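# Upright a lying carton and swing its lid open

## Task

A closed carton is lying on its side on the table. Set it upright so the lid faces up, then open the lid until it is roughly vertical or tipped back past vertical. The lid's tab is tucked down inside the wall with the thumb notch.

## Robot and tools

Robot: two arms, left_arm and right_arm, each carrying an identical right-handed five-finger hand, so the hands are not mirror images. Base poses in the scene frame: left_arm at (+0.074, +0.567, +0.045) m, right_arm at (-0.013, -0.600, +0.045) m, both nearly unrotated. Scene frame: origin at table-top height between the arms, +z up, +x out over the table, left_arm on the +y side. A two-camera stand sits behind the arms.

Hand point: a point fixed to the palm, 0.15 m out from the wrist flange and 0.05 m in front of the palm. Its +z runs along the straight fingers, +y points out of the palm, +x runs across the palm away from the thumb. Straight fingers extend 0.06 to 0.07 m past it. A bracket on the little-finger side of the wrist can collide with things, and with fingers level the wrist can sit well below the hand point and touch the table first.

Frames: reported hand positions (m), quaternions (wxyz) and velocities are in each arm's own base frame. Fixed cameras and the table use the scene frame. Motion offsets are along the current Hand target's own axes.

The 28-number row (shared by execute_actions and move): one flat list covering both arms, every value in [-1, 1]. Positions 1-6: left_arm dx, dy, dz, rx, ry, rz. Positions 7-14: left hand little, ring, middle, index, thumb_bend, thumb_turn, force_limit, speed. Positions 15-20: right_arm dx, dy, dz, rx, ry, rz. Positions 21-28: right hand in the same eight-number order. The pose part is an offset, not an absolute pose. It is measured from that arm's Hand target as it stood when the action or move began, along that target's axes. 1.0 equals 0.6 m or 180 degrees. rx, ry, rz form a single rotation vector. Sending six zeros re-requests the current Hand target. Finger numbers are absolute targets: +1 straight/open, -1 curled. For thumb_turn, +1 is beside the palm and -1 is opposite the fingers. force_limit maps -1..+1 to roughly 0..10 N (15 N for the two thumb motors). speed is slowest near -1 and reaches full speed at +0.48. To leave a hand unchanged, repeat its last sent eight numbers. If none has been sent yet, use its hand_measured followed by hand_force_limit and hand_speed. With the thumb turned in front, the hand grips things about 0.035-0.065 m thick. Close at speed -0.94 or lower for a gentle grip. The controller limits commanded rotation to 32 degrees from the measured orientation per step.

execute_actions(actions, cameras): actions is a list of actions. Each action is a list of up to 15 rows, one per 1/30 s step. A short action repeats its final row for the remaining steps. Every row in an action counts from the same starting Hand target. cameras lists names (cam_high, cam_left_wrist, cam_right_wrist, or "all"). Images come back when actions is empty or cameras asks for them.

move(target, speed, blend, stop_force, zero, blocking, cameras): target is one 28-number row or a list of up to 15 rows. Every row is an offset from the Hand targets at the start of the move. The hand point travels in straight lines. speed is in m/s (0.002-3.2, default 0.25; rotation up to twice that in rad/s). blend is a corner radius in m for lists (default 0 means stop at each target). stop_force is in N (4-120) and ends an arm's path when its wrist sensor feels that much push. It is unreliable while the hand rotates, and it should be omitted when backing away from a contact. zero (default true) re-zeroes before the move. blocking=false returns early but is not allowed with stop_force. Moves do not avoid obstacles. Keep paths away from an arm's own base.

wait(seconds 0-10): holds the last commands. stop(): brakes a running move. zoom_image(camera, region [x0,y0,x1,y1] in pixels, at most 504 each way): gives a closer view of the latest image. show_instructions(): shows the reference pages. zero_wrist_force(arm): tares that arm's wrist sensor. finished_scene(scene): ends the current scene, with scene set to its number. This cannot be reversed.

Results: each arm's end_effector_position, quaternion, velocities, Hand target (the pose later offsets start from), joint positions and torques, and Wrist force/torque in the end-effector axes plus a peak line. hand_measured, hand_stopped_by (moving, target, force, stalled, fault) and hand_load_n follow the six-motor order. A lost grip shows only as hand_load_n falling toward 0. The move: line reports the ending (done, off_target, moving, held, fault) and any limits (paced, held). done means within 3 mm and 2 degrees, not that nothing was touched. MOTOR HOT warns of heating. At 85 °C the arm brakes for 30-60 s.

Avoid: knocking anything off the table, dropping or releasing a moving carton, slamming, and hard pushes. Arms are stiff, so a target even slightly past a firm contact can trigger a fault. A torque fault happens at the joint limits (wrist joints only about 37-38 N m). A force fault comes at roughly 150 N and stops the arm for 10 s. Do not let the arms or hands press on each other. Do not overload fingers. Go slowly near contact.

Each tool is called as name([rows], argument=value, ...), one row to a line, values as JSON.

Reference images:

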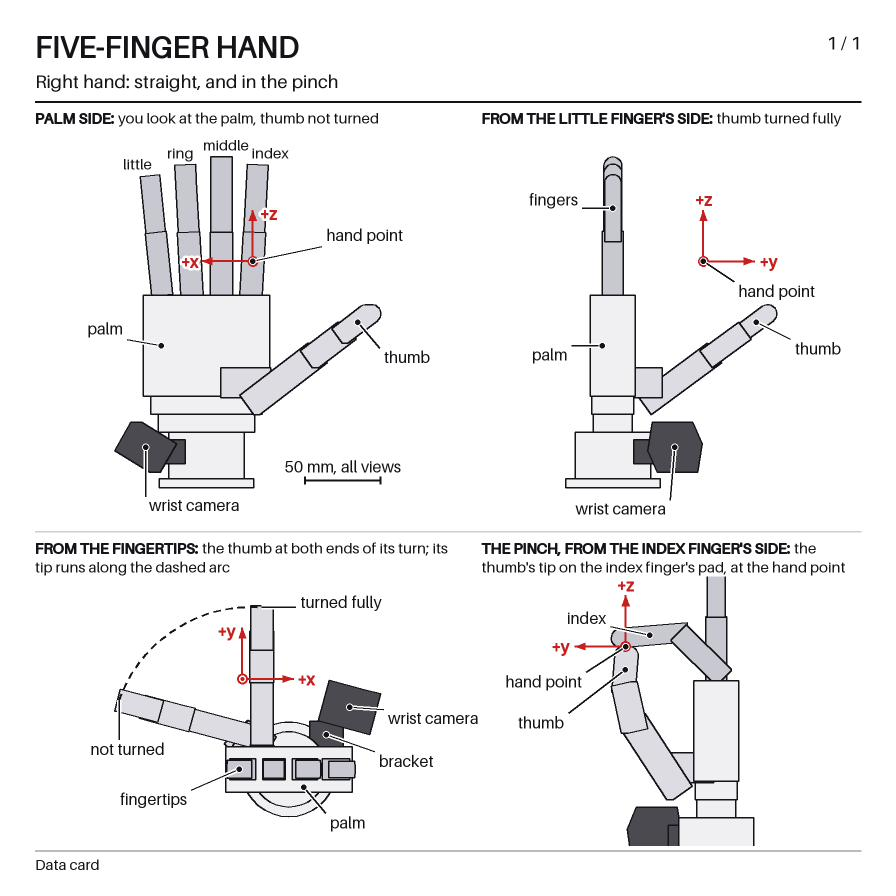

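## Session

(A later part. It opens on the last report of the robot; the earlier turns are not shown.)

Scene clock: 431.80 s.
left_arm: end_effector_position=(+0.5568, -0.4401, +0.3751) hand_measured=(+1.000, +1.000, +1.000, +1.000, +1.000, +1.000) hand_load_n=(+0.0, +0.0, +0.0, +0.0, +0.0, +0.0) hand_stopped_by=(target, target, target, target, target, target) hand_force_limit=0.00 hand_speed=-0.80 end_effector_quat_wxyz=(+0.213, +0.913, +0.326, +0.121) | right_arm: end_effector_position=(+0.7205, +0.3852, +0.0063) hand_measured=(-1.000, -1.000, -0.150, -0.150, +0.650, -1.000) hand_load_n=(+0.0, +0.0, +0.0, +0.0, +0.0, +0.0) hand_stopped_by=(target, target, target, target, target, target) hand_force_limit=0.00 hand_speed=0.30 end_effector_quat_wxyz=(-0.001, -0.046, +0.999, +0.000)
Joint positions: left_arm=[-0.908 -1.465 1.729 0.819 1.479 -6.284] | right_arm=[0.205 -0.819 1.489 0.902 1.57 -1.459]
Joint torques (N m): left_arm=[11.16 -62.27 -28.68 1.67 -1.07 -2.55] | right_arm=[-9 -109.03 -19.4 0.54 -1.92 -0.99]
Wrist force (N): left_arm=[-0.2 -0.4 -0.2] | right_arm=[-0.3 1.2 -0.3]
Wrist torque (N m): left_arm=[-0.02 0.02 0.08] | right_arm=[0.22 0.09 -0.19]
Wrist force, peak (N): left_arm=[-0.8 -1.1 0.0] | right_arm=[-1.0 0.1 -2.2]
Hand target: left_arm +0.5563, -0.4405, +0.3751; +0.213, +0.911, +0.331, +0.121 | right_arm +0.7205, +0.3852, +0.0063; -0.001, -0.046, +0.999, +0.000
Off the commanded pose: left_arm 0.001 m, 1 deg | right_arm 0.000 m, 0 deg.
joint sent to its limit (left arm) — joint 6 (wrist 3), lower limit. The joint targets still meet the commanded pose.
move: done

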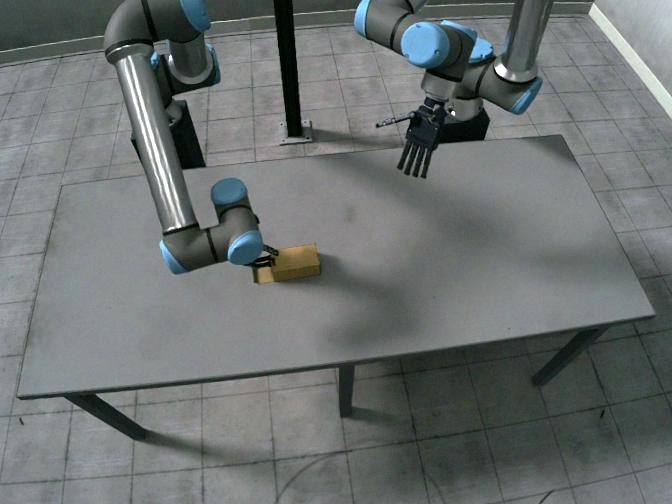

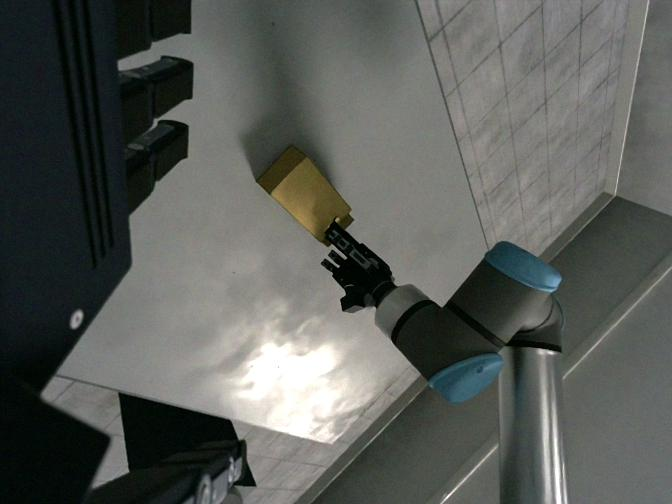

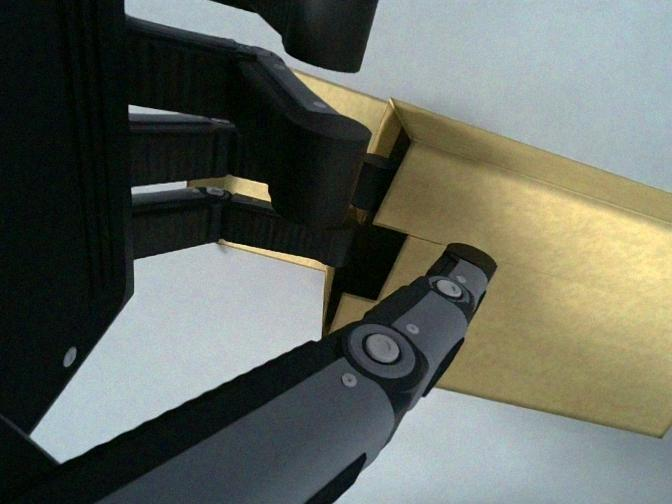

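move([
  [0,0,0,0,0,0,1,1,1,1,1,1,0,-0.8,0,-0.03,0,0,0,0,-1,-1,-0.15,-0.15,0.65,-1,0,0.3],
  [0,0,0,0,0,0,1,1,1,1,1,1,0,-0.8,0,-0.03,0.013,0,0,0,-1,-1,-0.15,-0.15,0.65,-1,0,0.3],
], speed=0.08, cameras=["cam_right_wrist"])

zoom_image(camera="cam_right_wrist", region=[200, 80, 520, 340])

Scene clock: 460.47 s.
left_arm: end_effector_position=(+0.5568, -0.4401, +0.3751) hand_measured=(+1.000, +1.000, +1.000, +1.000, +1.000, +1.000) hand_load_n=(+0.0, +0.0, +0.0, +0.0, +0.0, +0.0) hand_stopped_by=(target, target, target, target, target, target) hand_force_limit=0.00 hand_speed=-0.80 end_effector_quat_wxyz=(+0.213, +0.913, +0.326, +0.121) | right_arm: end_effector_position=(+0.7221, +0.3673, -0.0017) hand_measured=(-1.000, -1.000, -0.150, -0.150, +0.650, -1.000) hand_load_n=(+0.0, +0.0, +0.0, +0.0, +0.0, +0.0) hand_stopped_by=(target, target, target, target, target, target) hand_force_limit=0.00 hand_speed=0.30 end_effector_quat_wxyz=(-0.001, -0.046, +0.999, +0.000) end_effector_velocity=(-0.001, +0.000, +0.002) end_effector_angular_velocity=(+0.000, +0.003, +0.000)
Joint positions: left_arm=[-0.908 -1.465 1.729 0.819 1.479 -6.284] | right_arm=[0.181 -0.818 1.506 0.884 1.57 -1.483]
Joint velocities: left_arm=[within noise] | right_arm=[0 -0.002 0 0.005 0 0]
Joint torques (N m): left_arm=[11.44 -60.02 -27.48 1.66 -1.07 -2.46] | right_arm=[10.67 -111.05 -35.59 9.46 1.46 1.46]
Wrist force (N): left_arm=[-0.3 -0.5 -0.5] | right_arm=[0.0 1.4 -0.4]
Wrist torque (N m): left_arm=[-0.01 0.05 0.07] | right_arm=[0.28 0.05 0.06]
Wrist force, peak (N): left_arm=[-0.4 -1.1 -0.5] | right_arm=[0.0 1.4 -1.5]
Hand target: left_arm +0.5563, -0.4405, +0.3751; +0.213, +0.911, +0.331, +0.121 | right_arm +0.7222, +0.3673, -0.0015; -0.001, -0.046, +0.999, +0.000
Off the commanded pose: left_arm 0.001 m, 1 deg | right_arm 0.000 m, 0 deg.
joint sent to its limit (left arm) — joint 6 (wrist 3), lower limit. The joint targets still meet the commanded pose.
move: done
Images, in order (width x height): cam_right_wrist 672x504.

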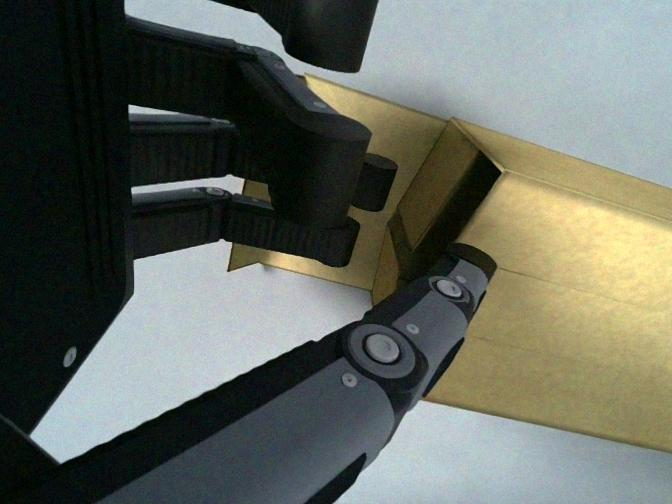

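Scaled by 1.575.

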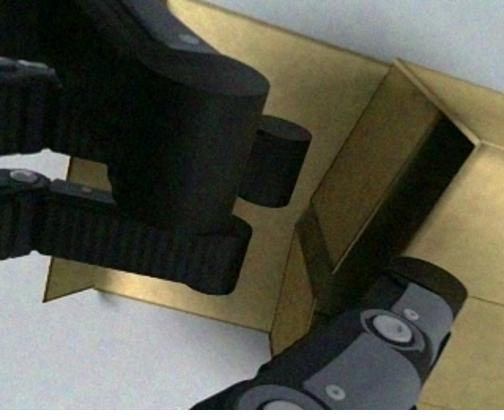

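move(target=[0,0,0,0,0,0,1,1,1,1,1,1,0,-0.8,0,0.085,0,0,0,0,-1,-1,-0.15,-0.15,0.65,-1,0,0.3], speed=0.06, stop_force=5, cameras=["cam_right_wrist"])

Scene clock: 473.00 s.
left_arm: end_effector_position=(+0.5568, -0.4401, +0.3751) hand_measured=(+1.000, +1.000, +1.000, +1.000, +1.000, +1.000) hand_load_n=(+0.0, +0.0, +0.0, +0.0, +0.0, +0.0) hand_stopped_by=(target, target, target, target, target, target) hand_force_limit=0.00 hand_speed=-0.80 end_effector_quat_wxyz=(+0.213, +0.913, +0.326, +0.121) | right_arm: end_effector_position=(+0.7174, +0.4181, -0.0015) hand_measured=(-1.000, -1.000, -0.150, -0.150, +0.650, -1.000) hand_load_n=(+0.0, +0.0, +0.0, +0.0, +0.0, +0.0) hand_stopped_by=(target, target, target, target, target, target) hand_force_limit=0.00 hand_speed=0.30 end_effector_quat_wxyz=(-0.001, -0.046, +0.999, +0.000)
Joint positions: left_arm=[-0.908 -1.465 1.729 0.819 1.479 -6.284] | right_arm=[0.248 -0.796 1.461 0.906 1.57 -1.415]
Joint torques (N m): left_arm=[10.93 -59.49 -27.18 2 -1.2 -2.4] | right_arm=[-4.95 -112.54 -19.46 0.24 0.17 0.41]
Wrist force (N): left_arm=[0.0 -0.6 -0.3] | right_arm=[-0.5 0.9 -0.2]
Wrist torque (N m): left_arm=[-0.05 -0.01 0.09] | right_arm=[0.17 0.13 -0.22]
Wrist force, peak (N): left_arm=[0.6 -1.1 -0.5] | right_arm=[-0.5 1.5 -0.3]
Hand target: left_arm +0.5563, -0.4405, +0.3751; +0.213, +0.911, +0.331, +0.121 | right_arm +0.7174, +0.4181, -0.0015; -0.001, -0.046, +0.999, +0.000
Off the commanded pose: left_arm 0.001 m, 1 deg | right_arm 0.000 m, 0 deg.
joint sent to its limit (left arm) — joint 6 (wrist 3), lower limit. The joint targets still meet the commanded pose.
move: done
Images, in order (width x height): cam_right_wrist 672x504.

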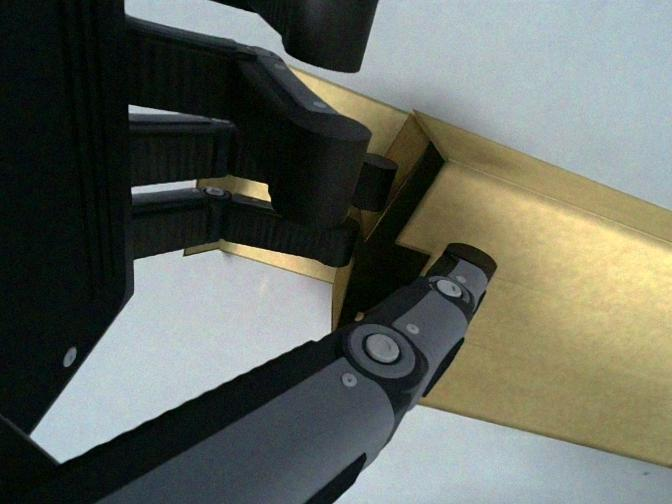

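wait(seconds=0, cameras=["cam_left_wrist","cam_high"])

zoom_image(camera="cam_left_wrist", region=[250, 120, 390, 260])

zoom_image(camera="cam_high", region=[220, 210, 350, 310])

Scene clock: 490.47 s.
left_arm: end_effector_position=(+0.5568, -0.4401, +0.3751) hand_measured=(+1.000, +1.000, +1.000, +1.000, +1.000, +1.000) hand_load_n=(+0.0, +0.0, +0.0, +0.0, +0.0, +0.0) hand_stopped_by=(target, target, target, target, target, target) hand_force_limit=0.00 hand_speed=-0.80 end_effector_quat_wxyz=(+0.213, +0.913, +0.326, +0.121) | right_arm: end_effector_position=(+0.7174, +0.4181, -0.0015) hand_measured=(-1.000, -1.000, -0.150, -0.150, +0.650, -1.000) hand_load_n=(+0.0, +0.0, +0.0, +0.0, +0.0, +0.0) hand_stopped_by=(target, target, target, target, target, target) hand_force_limit=0.00 hand_speed=0.30 end_effector_quat_wxyz=(-0.001, -0.046, +0.999, +0.000)
Joint positions: left_arm=[-0.908 -1.465 1.729 0.819 1.479 -6.284] | right_arm=[0.248 -0.796 1.461 0.906 1.57 -1.415]
Joint torques (N m): left_arm=[12.81 -58.85 -27.49 2.52 -1.16 -2.71] | right_arm=[-8.73 -112.87 -20.65 0.5 2.64 1.12]
Wrist force (N): left_arm=[-0.3 -0.7 -0.3] | right_arm=[-0.4 0.9 -0.3]
Wrist torque (N m): left_arm=[-0.07 0.05 0.07] | right_arm=[0.17 0.12 -0.21]
Wrist force, peak (N): left_arm=[-0.4 -1.1 -0.6] | right_arm=[-0.9 1.0 -0.6]
Hand target: left_arm +0.5563, -0.4405, +0.3751; +0.213, +0.911, +0.331, +0.121 | right_arm +0.7174, +0.4181, -0.0015; -0.001, -0.046, +0.999, +0.000
Off the commanded pose: left_arm 0.001 m, 1 deg | right_arm 0.000 m, 0 deg.
Images, in order (width x height): cam_high 672x504, cam_left_wrist 672x504.

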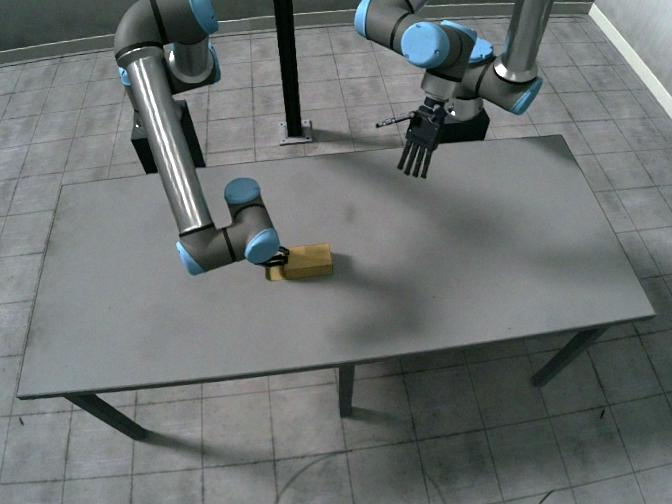

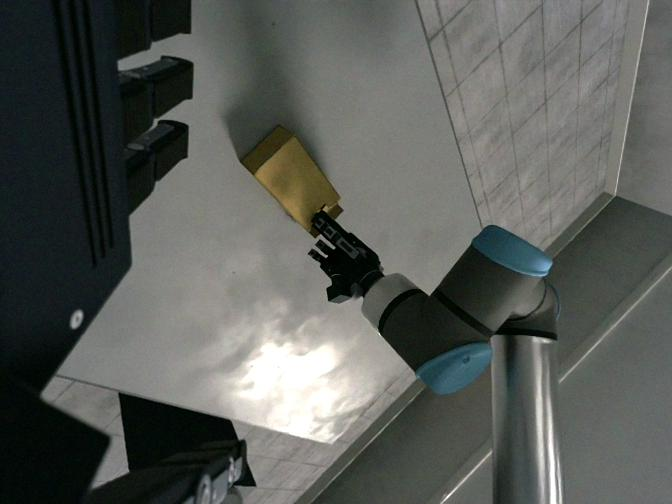

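Scaled by 3.600.

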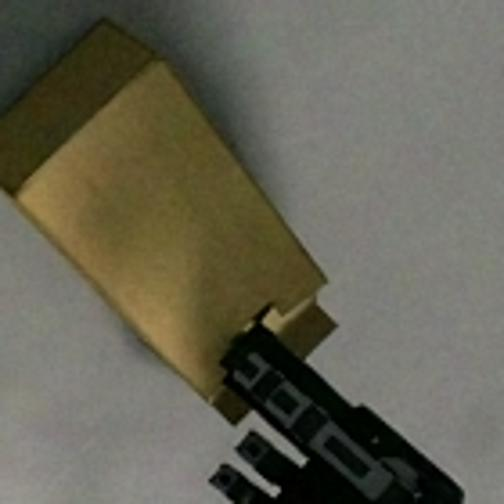

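Scaled by 3.877.

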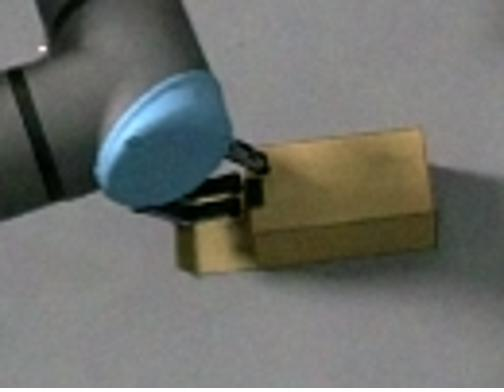

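move([
  [0,0,0,0,0,0,1,1,1,1,1,1,0,-0.8,0,-0.06,0,0,0,0,-1,-1,0.1,0.1,0.65,-1,0,0.3],
  [0,0,0,0,0,0,1,1,1,1,1,1,0,-0.8,0,-0.06,-0.035,0,0,0,-1,-1,0.1,0.1,0.65,-1,0,0.3],
  [0,0,0,0,0,0,1,1,1,1,1,1,0,-0.8,0,0.04,-0.035,0,0,0,-1,-1,0.1,0.1,0.65,-1,0,0.3],
], speed=0.07, cameras=["cam_right_wrist"])

zoom_image(camera="cam_right_wrist", region=[200, 80, 520, 340])

Scene clock: 511.37 s.
left_arm: end_effector_position=(+0.5568, -0.4401, +0.3751) hand_measured=(+1.000, +1.000, +1.000, +1.000, +1.000, +1.000) hand_load_n=(+0.0, +0.0, +0.5, +0.0, +0.0, +0.0) hand_stopped_by=(target, target, target, target, target, target) hand_force_limit=0.00 hand_speed=-0.80 end_effector_quat_wxyz=(+0.213, +0.913, +0.326, +0.121) | right_arm: end_effector_position=(+0.7152, +0.4421, +0.0195) hand_measured=(-1.000, -1.000, +0.100, +0.100, +0.650, -1.000) hand_load_n=(+0.0, +0.0, +0.0, +0.0, +0.0, +0.0) hand_stopped_by=(target, target, target, target, target, target) hand_force_limit=0.00 hand_speed=0.30 end_effector_quat_wxyz=(-0.001, -0.046, +0.999, +0.000) end_effector_velocity=(+0.000, -0.004, +0.000) end_effector_angular_velocity=(+0.000, +0.002, +0.001)
Joint positions: left_arm=[-0.908 -1.465 1.729 0.819 1.479 -6.284] | right_arm=[0.279 -0.804 1.431 0.945 1.57 -1.384]
Joint velocities: left_arm=[within noise] | right_arm=[-0.005 -0.002 0.005 -0.001 0 -0.006]
Joint torques (N m): left_arm=[9.37 -60.88 -28.11 2.29 -1.12 -2.32] | right_arm=[-5.22 -110.62 -21.22 2.28 -0.6 -1.82]
Wrist force (N): left_arm=[-0.3 -0.5 -0.4] | right_arm=[-0.4 0.7 -0.6]
Wrist torque (N m): left_arm=[-0.03 0.05 0.07] | right_arm=[0.17 0.14 -0.26]
Wrist force, peak (N): left_arm=[-0.5 -1.2 -0.6] | right_arm=[-0.3 1.9 -0.4]
Hand target: left_arm +0.5563, -0.4405, +0.3751; +0.213, +0.911, +0.331, +0.121 | right_arm +0.7152, +0.4420, +0.0195; -0.001, -0.046, +0.999, +0.000
Off the commanded pose: left_arm 0.001 m, 1 deg | right_arm 0.000 m, 0 deg.
joint sent to its limit (left arm) — joint 6 (wrist 3), lower limit. The joint targets still meet the commanded pose.
move: done
Images, in order (width x height): cam_right_wrist 672x504.

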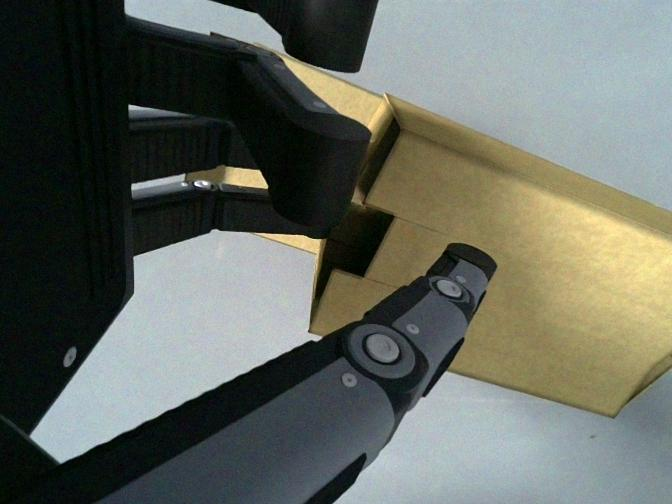

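Scaled by 1.575.

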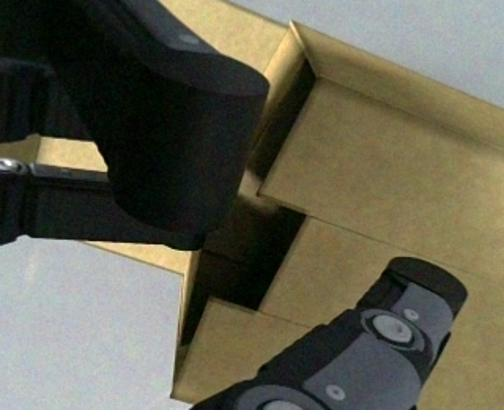

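move(target=[0,0,0,0,0,0,1,1,1,1,1,1,0,-0.8,0,0.05,0,0,0,0,-1,-1,0.1,0.1,0.65,-1,0,0.3], speed=0.06, stop_force=5, cameras=["cam_right_wrist","cam_left_wrist"])

zoom_image(camera="cam_right_wrist", region=[200, 80, 520, 340])

Scene clock: 521.47 s.
left_arm: end_effector_position=(+0.5568, -0.4401, +0.3751) hand_measured=(+1.000, +1.000, +1.000, +1.000, +1.000, +1.000) hand_load_n=(+0.0, +0.0, +0.0, +0.0, +0.0, +0.0) hand_stopped_by=(target, target, target, target, target, target) hand_force_limit=0.00 hand_speed=-0.80 end_effector_quat_wxyz=(+0.213, +0.913, +0.326, +0.121) | right_arm: end_effector_position=(+0.7125, +0.4718, +0.0195) hand_measured=(-1.000, -1.000, +0.100, +0.100, +0.650, -1.000) hand_load_n=(+0.0, +0.0, +0.0, +0.0, +0.0, +0.0) hand_stopped_by=(target, target, target, target, target, target) hand_force_limit=0.00 hand_speed=0.30 end_effector_quat_wxyz=(-0.001, -0.046, +0.999, +0.000)
Joint positions: left_arm=[-0.908 -1.465 1.729 0.819 1.479 -6.284] | right_arm=[0.317 -0.787 1.398 0.96 1.57 -1.347]
Joint torques (N m): left_arm=[11.4 -58.18 -28.85 2.1 -1.22 -2.51] | right_arm=[-8.1 -113.86 -21.91 0.22 -2 0.01]
Wrist force (N): left_arm=[-0.3 -0.4 -0.2] | right_arm=[-0.6 1.2 -0.1]
Wrist torque (N m): left_arm=[-0.03 0.04 0.07] | right_arm=[0.22 0.15 -0.26]
Wrist force, peak (N): left_arm=[-0.3 -1.2 -0.7] | right_arm=[-0.4 2.0 -0.4]
Hand target: left_arm +0.5563, -0.4405, +0.3751; +0.213, +0.911, +0.331, +0.121 | right_arm +0.7125, +0.4718, +0.0195; -0.001, -0.046, +0.999, +0.000
Off the commanded pose: left_arm 0.001 m, 1 deg | right_arm 0.000 m, 0 deg.
joint sent to its limit (left arm) — joint 6 (wrist 3), lower limit. The joint targets still meet the commanded pose.
move: done
Images, in order (width x height): cam_left_wrist 672x504, cam_right_wrist 672x504.

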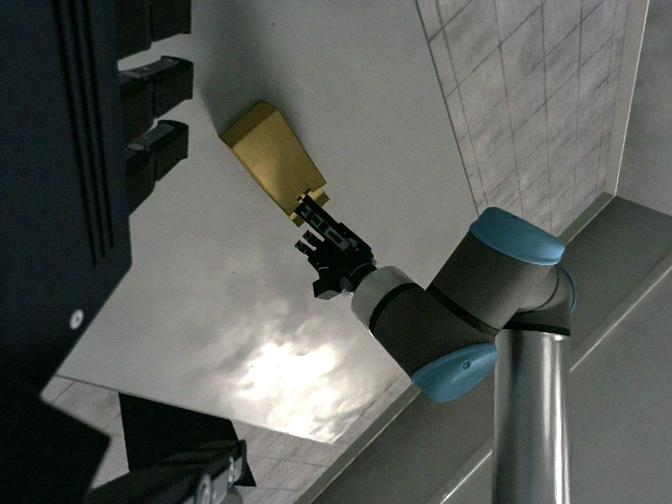

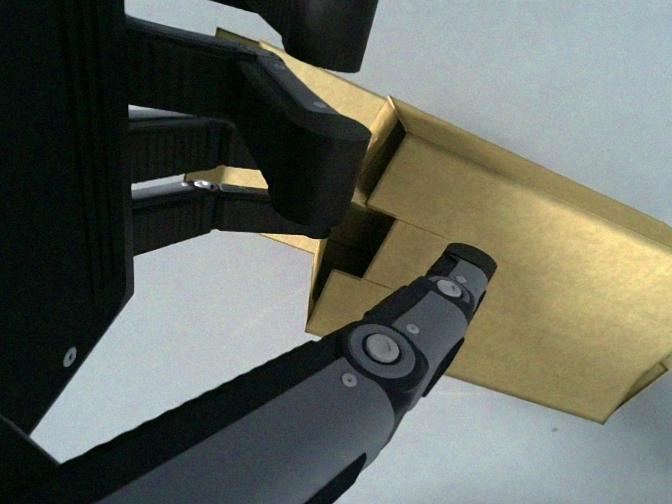

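Scaled by 1.575.

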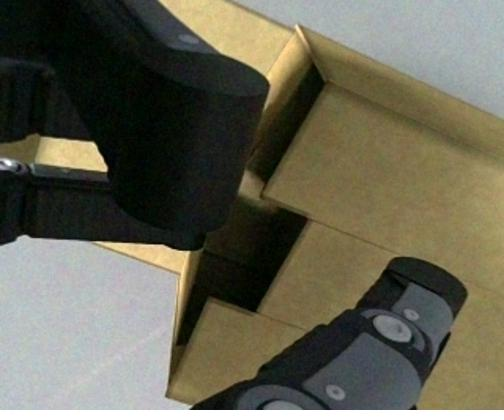

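move([
  [0,0,0,0,0,0,1,1,1,1,1,1,0,-0.8,0,-0.03,-0.02,0,0,0,-1,-1,0.2,0.2,0.65,-1,0,0.3],
  [0,0,0,0,0,0,1,1,1,1,1,1,0,-0.8,0,0.045,-0.02,0,0,0,-1,-1,0.2,0.2,0.65,-1,0,0.3],
], speed=0.07, cameras=["cam_right_wrist","cam_left_wrist"])

zoom_image(camera="cam_left_wrist", region=[220, 100, 340, 220])

Scene clock: 544.30 s.
left_arm: end_effector_position=(+0.5568, -0.4401, +0.3751) hand_measured=(+1.000, +1.000, +1.000, +1.000, +1.000, +1.000) hand_load_n=(+0.0, +0.0, +0.0, +0.0, +0.0, +0.0) hand_stopped_by=(target, target, target, target, target, target) hand_force_limit=0.00 hand_speed=-0.80 end_effector_quat_wxyz=(+0.213, +0.913, +0.326, +0.121) | right_arm: end_effector_position=(+0.7100, +0.4988, +0.0315) hand_measured=(-1.000, -1.000, +0.200, +0.200, +0.650, -1.000) hand_load_n=(+0.0, +0.0, -0.5, +0.0, +0.0, +0.0) hand_stopped_by=(target, target, target, target, target, target) hand_force_limit=0.00 hand_speed=0.30 end_effector_quat_wxyz=(-0.001, -0.046, +0.999, +0.000) end_effector_velocity=(+0.000, -0.005, +0.000) end_effector_angular_velocity=(-0.001, +0.004, +0.000)
Joint positions: left_arm=[-0.908 -1.465 1.729 0.819 1.479 -6.284] | right_arm=[0.35 -0.781 1.362 0.991 1.57 -1.313]
Joint velocities: left_arm=[within noise] | right_arm=[-0.006 -0.002 0.005 0.001 0 -0.006]
Joint torques (N m): left_arm=[14.38 -61.74 -27.06 2.57 -0.95 -2] | right_arm=[-6.06 -110.46 -20.82 1.61 -1.19 -1.45]
Wrist force (N): left_arm=[0.0 -0.5 -0.5] | right_arm=[-0.6 0.7 -0.4]
Wrist torque (N m): left_arm=[-0.03 -0.01 0.10] | right_arm=[0.12 0.17 -0.22]
Wrist force, peak (N): left_arm=[-0.1 -1.1 -0.7] | right_arm=[-0.7 2.0 -0.2]
Hand target: left_arm +0.5563, -0.4405, +0.3751; +0.213, +0.911, +0.331, +0.121 | right_arm +0.7100, +0.4987, +0.0316; -0.001, -0.046, +0.999, +0.000
Off the commanded pose: left_arm 0.001 m, 1 deg | right_arm 0.000 m, 0 deg.
joint sent to its limit (left arm) — joint 6 (wrist 3), lower limit. The joint targets still meet the commanded pose.
move: done
Images, in order (width x height): cam_left_wrist 672x504, cam_right_wrist 672x504.

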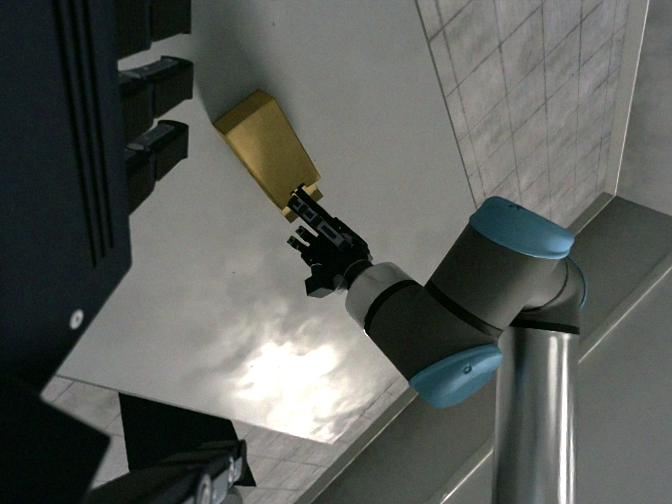

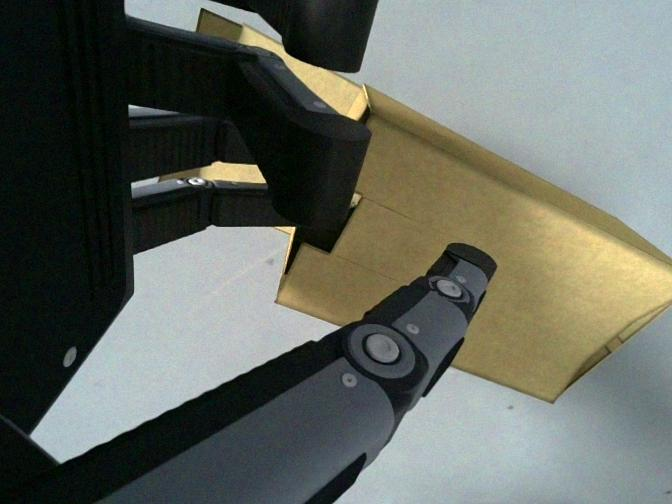

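Scaled by 4.200.

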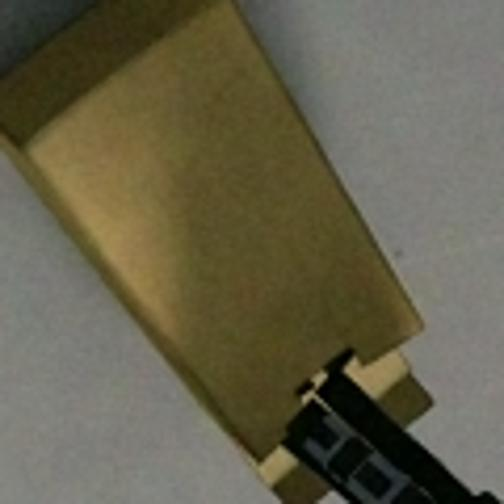

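move(target=[0,0,0,0,0,0,1,1,1,1,1,1,0,-0.8,0,0.05,0,0,0,0,-1,-1,0.2,0.2,0.65,-1,0,0.3], speed=0.07, stop_force=5, cameras=["cam_right_wrist"])

zoom_image(camera="cam_right_wrist", region=[200, 80, 520, 340])

Scene clock: 552.37 s.
left_arm: end_effector_position=(+0.5568, -0.4401, +0.3751) hand_measured=(+1.000, +1.000, +1.000, +1.000, +1.000, +1.000) hand_load_n=(+0.0, +0.0, +0.0, +0.0, +0.0, +0.0) hand_stopped_by=(target, target, target, target, target, target) hand_force_limit=0.00 hand_speed=-0.80 end_effector_quat_wxyz=(+0.213, +0.913, +0.326, +0.121) | right_arm: end_effector_position=(+0.7072, +0.5286, +0.0316) hand_measured=(-1.000, -1.000, +0.200, +0.200, +0.650, -1.000) hand_load_n=(+0.0, +0.0, -0.5, +0.0, -0.5, +0.0) hand_stopped_by=(target, target, target, target, target, target) hand_force_limit=0.00 hand_speed=0.30 end_effector_quat_wxyz=(-0.001, -0.046, +0.999, +0.000)
Joint positions: left_arm=[-0.908 -1.465 1.729 0.819 1.479 -6.284] | right_arm=[0.386 -0.761 1.323 1.01 1.57 -1.277]
Joint torques (N m): left_arm=[12.47 -59.92 -27.54 2.18 -0.92 -2.06] | right_arm=[-5.56 -117.03 -22.46 0.02 -1.62 0.37]
Wrist force (N): left_arm=[-0.3 -0.9 -0.5] | right_arm=[-0.3 1.1 -0.4]
Wrist torque (N m): left_arm=[-0.09 0.05 0.06] | right_arm=[0.14 0.10 -0.19]
Wrist force, peak (N): left_arm=[-0.7 -1.0 -0.5] | right_arm=[-0.3 1.6 -0.4]
Hand target: left_arm +0.5563, -0.4405, +0.3751; +0.213, +0.911, +0.331, +0.121 | right_arm +0.7072, +0.5286, +0.0316; -0.001, -0.046, +0.999, +0.000
Off the commanded pose: left_arm 0.001 m, 1 deg | right_arm 0.000 m, 0 deg.
joint sent to its limit (left arm) — joint 6 (wrist 3), lower limit. The joint targets still meet the commanded pose.
move: done
Images, in order (width x height): cam_right_wrist 672x504.

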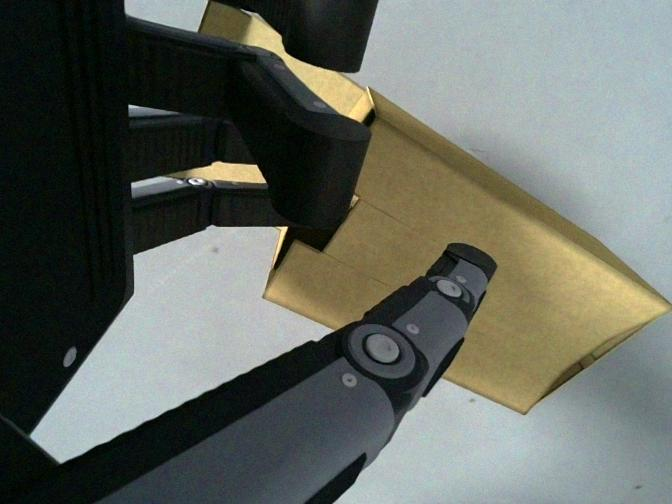

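Scaled by 1.575.

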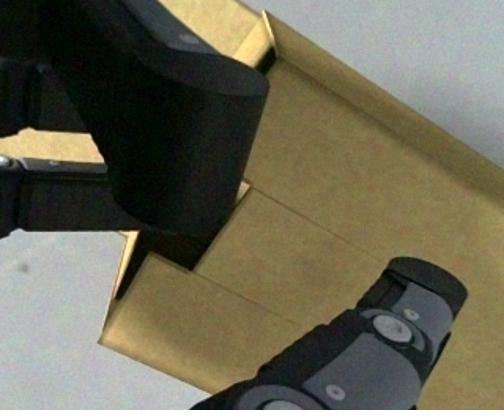

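move([
  [0,0,0,0,0,0,1,1,1,1,1,1,0,-0.8,0,-0.06,0,0,0,0,-1,-1,0.45,0.45,0.65,-1,0,0.3],
  [0,0,0,0,0,0,1,1,1,1,1,1,0,-0.8,0,-0.06,0.007,0,0,0,-1,-1,0.45,0.45,0.65,-1,0,0.3],
  [0,0,0,0,0,0,1,1,1,1,1,1,0,-0.8,0,0.04,0.007,0,0,0,-1,-1,0.45,0.45,0.65,-1,0,0.3],
], speed=0.08, cameras=["cam_right_wrist"])

zoom_image(camera="cam_right_wrist", region=[200, 80, 520, 340])

Scene clock: 565.27 s.
left_arm: end_effector_position=(+0.5568, -0.4401, +0.3751) hand_measured=(+1.000, +1.000, +1.000, +1.000, +1.000, +1.000) hand_load_n=(+0.0, +0.0, +0.0, +0.0, +0.0, +0.0) hand_stopped_by=(target, target, target, target, target, target) hand_force_limit=0.00 hand_speed=-0.80 end_effector_quat_wxyz=(+0.213, +0.913, +0.326, +0.121) | right_arm: end_effector_position=(+0.7049, +0.5525, +0.0273) hand_measured=(-1.000, -1.000, +0.450, +0.306, +0.650, -1.000) hand_load_n=(+0.5, +0.0, +0.0, +0.0, +0.0, +0.0) hand_stopped_by=(target, target, target, stalled, target, target) hand_force_limit=0.00 hand_speed=0.30 end_effector_quat_wxyz=(-0.001, -0.046, +0.999, +0.000)
Joint positions: left_arm=[-0.908 -1.465 1.729 0.819 1.479 -6.284] | right_arm=[0.415 -0.739 1.291 1.021 1.57 -1.249]
Joint torques (N m): left_arm=[12.18 -57.57 -29.23 1.8 -1.07 -2.02] | right_arm=[-4.3 -118.5 -22.18 0.7 -0.33 -1.49]
Wrist force (N): left_arm=[0.2 -0.4 -0.4] | right_arm=[1.2 1.3 -0.1]
Wrist torque (N m): left_arm=[-0.03 -0.02 0.10] | right_arm=[0.21 -0.17 -0.10]
Wrist force, peak (N): left_arm=[-0.2 -1.1 -0.7] | right_arm=[-2.0 -2.8 -36.0]
Hand target: left_arm +0.5563, -0.4405, +0.3751; +0.213, +0.911, +0.331, +0.121 | right_arm +0.7050, +0.5525, +0.0274; -0.001, -0.046, +0.999, +0.000
Off the commanded pose: left_arm 0.001 m, 1 deg | right_arm 0.000 m, 0 deg.
joint sent to its limit (left arm) — joint 6 (wrist 3), lower limit. The joint targets still meet the commanded pose.
move: done
Images, in order (width x height): cam_right_wrist 672x504.

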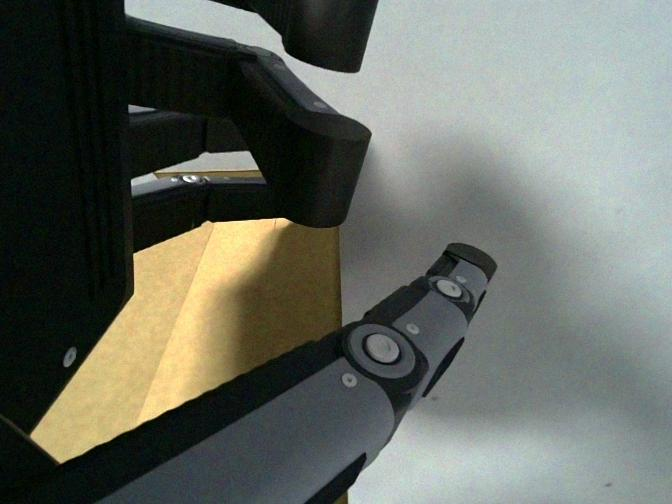

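Scaled by 1.575.

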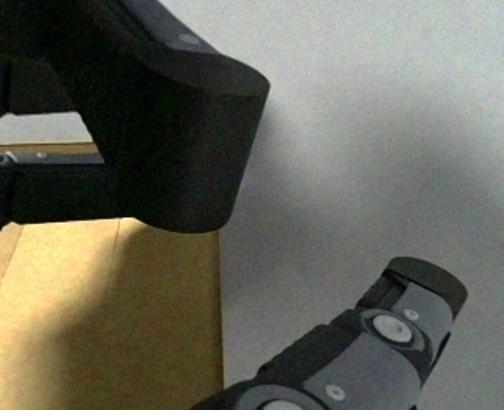

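wait(seconds=0, cameras=["cam_left_wrist","cam_high"])

zoom_image(camera="cam_left_wrist", region=[190, 80, 360, 250])

zoom_image(camera="cam_high", region=[240, 200, 380, 310])

Scene clock: 569.83 s.
left_arm: end_effector_position=(+0.5568, -0.4401, +0.3751) hand_measured=(+1.000, +1.000, +1.000, +1.000, +1.000, +1.000) hand_load_n=(+0.0, +0.0, +0.0, +0.0, +0.0, +0.0) hand_stopped_by=(target, target, target, target, target, target) hand_force_limit=0.00 hand_speed=-0.80 end_effector_quat_wxyz=(+0.213, +0.913, +0.326, +0.121) | right_arm: end_effector_position=(+0.7050, +0.5525, +0.0274) hand_measured=(-1.000, -1.000, +0.450, +0.306, +0.650, -1.000) hand_load_n=(+0.0, +0.0, +0.0, +0.0, +0.0, +0.0) hand_stopped_by=(target, target, target, stalled, target, target) hand_force_limit=0.00 hand_speed=0.30 end_effector_quat_wxyz=(-0.001, -0.046, +0.999, +0.000)
Joint positions: left_arm=[-0.908 -1.465 1.729 0.819 1.479 -6.284] | right_arm=[0.415 -0.74 1.291 1.021 1.57 -1.249]
Joint torques (N m): left_arm=[9.9 -59.01 -28.89 2.24 -0.89 -2.23] | right_arm=[4.53 -118.11 -23.22 0.13 2.45 1.44]
Wrist force (N): left_arm=[-0.4 -1.0 -0.6] | right_arm=[0.9 1.5 -0.4]
Wrist torque (N m): left_arm=[-0.08 0.07 0.05] | right_arm=[0.24 -0.13 -0.11]
Wrist force, peak (N): left_arm=[-0.4 -1.0 -0.6] | right_arm=[1.2 1.6 -0.5]
Hand target: left_arm +0.5563, -0.4405, +0.3751; +0.213, +0.911, +0.331, +0.121 | right_arm +0.7050, +0.5525, +0.0274; -0.001, -0.046, +0.999, +0.000
Off the commanded pose: left_arm 0.001 m, 1 deg | right_arm 0.000 m, 0 deg.
Images, in order (width x height): cam_high 672x504, cam_left_wrist 672x504.

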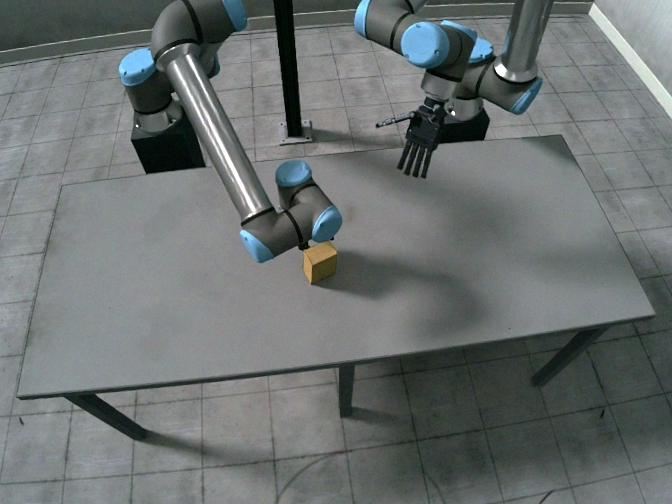

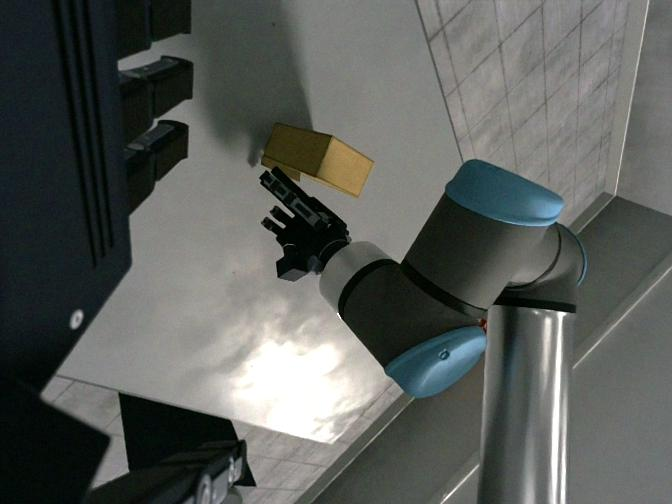

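Scaled by 2.965.

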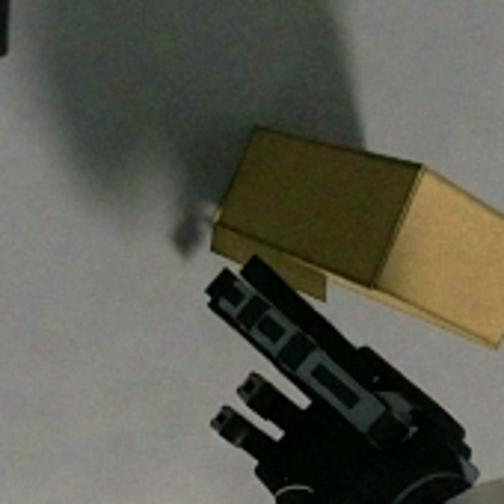

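Scaled by 3.600.

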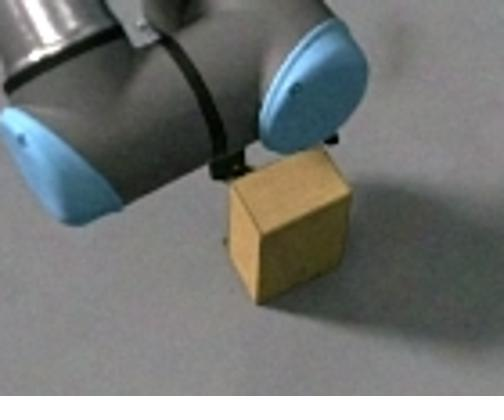

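move([
  [0,0,0,0,0,0,1,1,1,1,1,1,0,-0.8,0,-0.12,0,0,0,0,-1,-1,0.45,0.45,0.65,-1,0,0.3],
  [0,0,0,0,0,0,1,1,1,1,1,1,0,-0.8,0.15,-0.2,-0.3,0,0,0,-1,-1,0.45,0.45,0.65,-1,0,0.3],
], speed=0.12, cameras=["cam_right_wrist","cam_left_wrist","cam_high"])

zoom_image(camera="cam_left_wrist", region=[190, 80, 380, 230])

zoom_image(camera="cam_high", region=[240, 200, 380, 310])

Scene clock: 591.17 s.
left_arm: end_effector_position=(+0.5568, -0.4401, +0.3751) hand_measured=(+1.000, +1.000, +1.000, +1.000, +1.000, +1.000) hand_load_n=(+0.0, +0.0, +0.0, +0.0, +0.0, +0.0) hand_stopped_by=(target, target, target, target, target, target) hand_force_limit=0.00 hand_speed=-0.80 end_effector_quat_wxyz=(+0.213, +0.913, +0.326, +0.121) | right_arm: end_effector_position=(+0.6266, +0.4245, +0.2073) hand_measured=(-1.000, -1.000, +0.450, +0.306, +0.650, -1.000) hand_load_n=(+0.0, +0.0, +0.0, +0.0, +0.0, +0.0) hand_stopped_by=(target, target, target, stalled, target, target) hand_force_limit=0.00 hand_speed=0.30 end_effector_quat_wxyz=(-0.001, -0.046, +0.999, +0.000)
Joint positions: left_arm=[-0.908 -1.465 1.729 0.819 1.479 -6.284] | right_arm=[0.29 -1.086 1.536 1.122 1.57 -1.373]
Joint torques (N m): left_arm=[11.36 -58.33 -28.6 2.33 -1.38 -2.41] | right_arm=[10.26 -81.1 -43.97 -0.31 -0.18 1.16]
Wrist force (N): left_arm=[0.1 -1.1 -0.2] | right_arm=[1.1 1.7 -0.4]
Wrist torque (N m): left_arm=[-0.12 -0.01 0.08] | right_arm=[0.33 -0.11 0.11]
Wrist force, peak (N): left_arm=[-0.6 -1.1 -0.7] | right_arm=[1.0 2.8 -0.3]
Hand target: left_arm +0.5563, -0.4405, +0.3751; +0.213, +0.911, +0.331, +0.121 | right_arm +0.6267, +0.4245, +0.2074; -0.001, -0.046, +0.999, +0.000
Off the commanded pose: left_arm 0.001 m, 1 deg | right_arm 0.000 m, 0 deg.
joint sent to its limit (left arm) — joint 6 (wrist 3), lower limit. The joint targets still meet the commanded pose.
move: done

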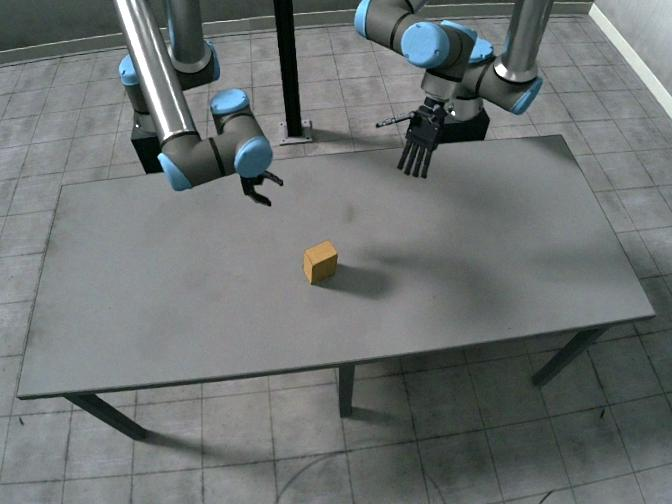

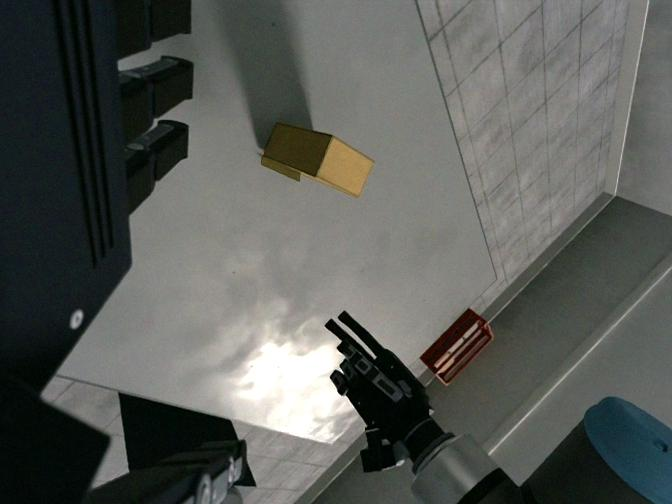

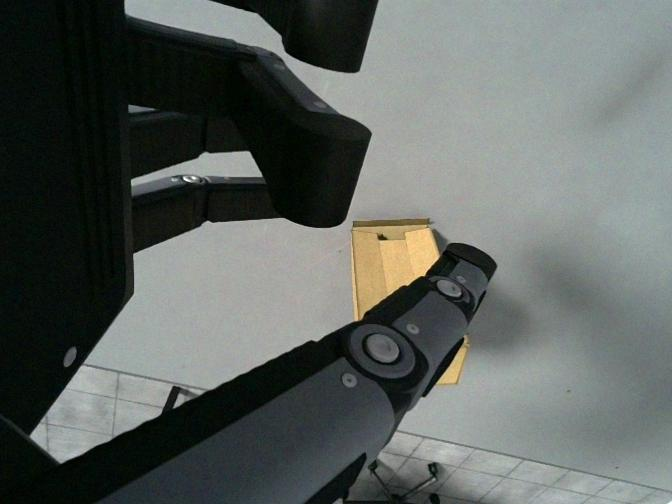

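Scaled by 2.653.

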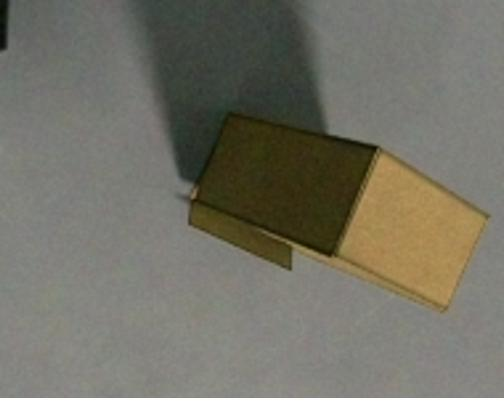

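Scaled by 3.600.

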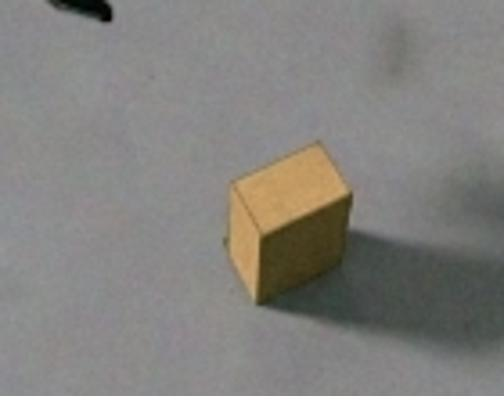

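zoom_image(camera="cam_right_wrist", region=[320, 190, 520, 400])

Scaled by 2.400.

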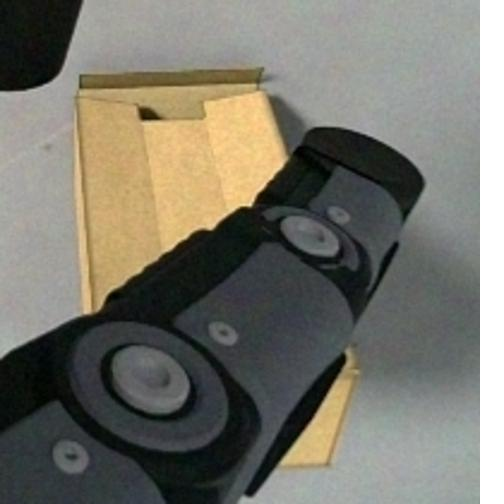

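move(target=[0,0,0,0,0,0,1,1,1,1,1,1,0,-0.8,-0.076,0.22,-0.1,0,0,0.36,1,1,1,1,1,-1,0,0.3], speed=0.3, cameras=["cam_high","cam_left_wrist","cam_right_wrist"])

Scene clock: 672.03 s.
left_arm: end_effector_position=(+0.5568, -0.4401, +0.3751) hand_measured=(+1.000, +1.000, +1.000, +1.000, +1.000, +1.000) hand_load_n=(+0.0, +0.0, +0.0, +0.0, +0.0, +0.0) hand_stopped_by=(target, target, target, target, target, target) hand_force_limit=0.00 hand_speed=-0.80 end_effector_quat_wxyz=(+0.213, +0.913, +0.326, +0.121) | right_arm: end_effector_position=(+0.6599, +0.5602, +0.2673) hand_measured=(+1.000, +1.000, +1.000, +1.000, +1.000, -1.000) hand_load_n=(+0.0, +0.0, +0.0, +0.0, +0.0, +0.0) hand_stopped_by=(target, target, target, target, target, target) hand_force_limit=0.00 hand_speed=0.30 end_effector_quat_wxyz=(-0.001, +0.496, +0.868, +0.000) end_effector_velocity=(+0.000, -0.001, +0.000) end_effector_angular_velocity=(-0.001, +0.001, -0.005)
Joint positions: left_arm=[-0.908 -1.465 1.729 0.819 1.479 -6.284] | right_arm=[0.537 -0.943 1.194 1.321 1.57 0.005]
Joint velocities: left_arm=[within noise] | right_arm=[0 0 0 0.001 0 0.005]
Joint torques (N m): left_arm=[10.01 -58.22 -28.2 2.56 -1.05 -2.26] | right_arm=[0.59 -105.26 -37.73 0.03 2.64 1.8]
Wrist force (N): left_arm=[-0.4 -0.9 -0.3] | right_arm=[0.5 1.3 -0.4]
Wrist torque (N m): left_arm=[-0.11 0.06 0.06] | right_arm=[0.21 0.04 -0.14]
Wrist force, peak (N): left_arm=[-0.3 -1.2 -0.7] | right_arm=[1.2 2.3 -0.3]
Hand target: left_arm +0.5563, -0.4405, +0.3751; +0.213, +0.911, +0.331, +0.121 | right_arm +0.6599, +0.5602, +0.2675; -0.001, +0.496, +0.868, +0.000
Off the commanded pose: left_arm 0.001 m, 1 deg | right_arm 0.000 m, 0 deg.
joint sent to its limit (left arm) — joint 6 (wrist 3), lower limit. The joint targets still meet the commanded pose.
move: done

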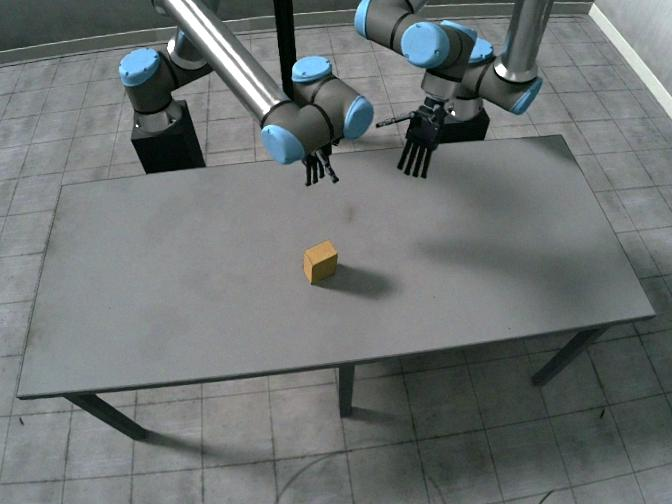

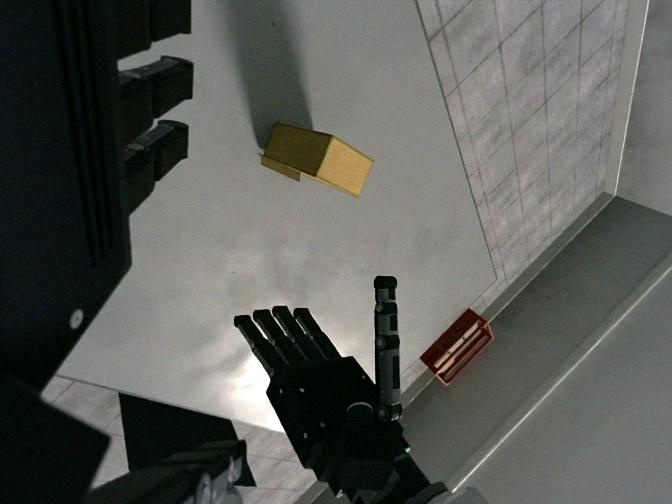

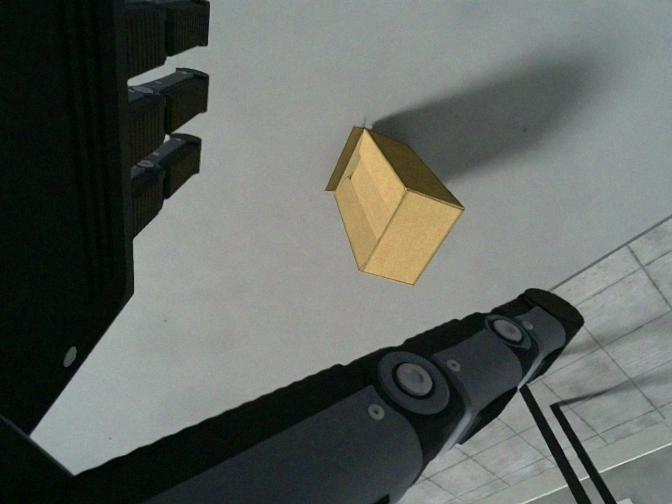

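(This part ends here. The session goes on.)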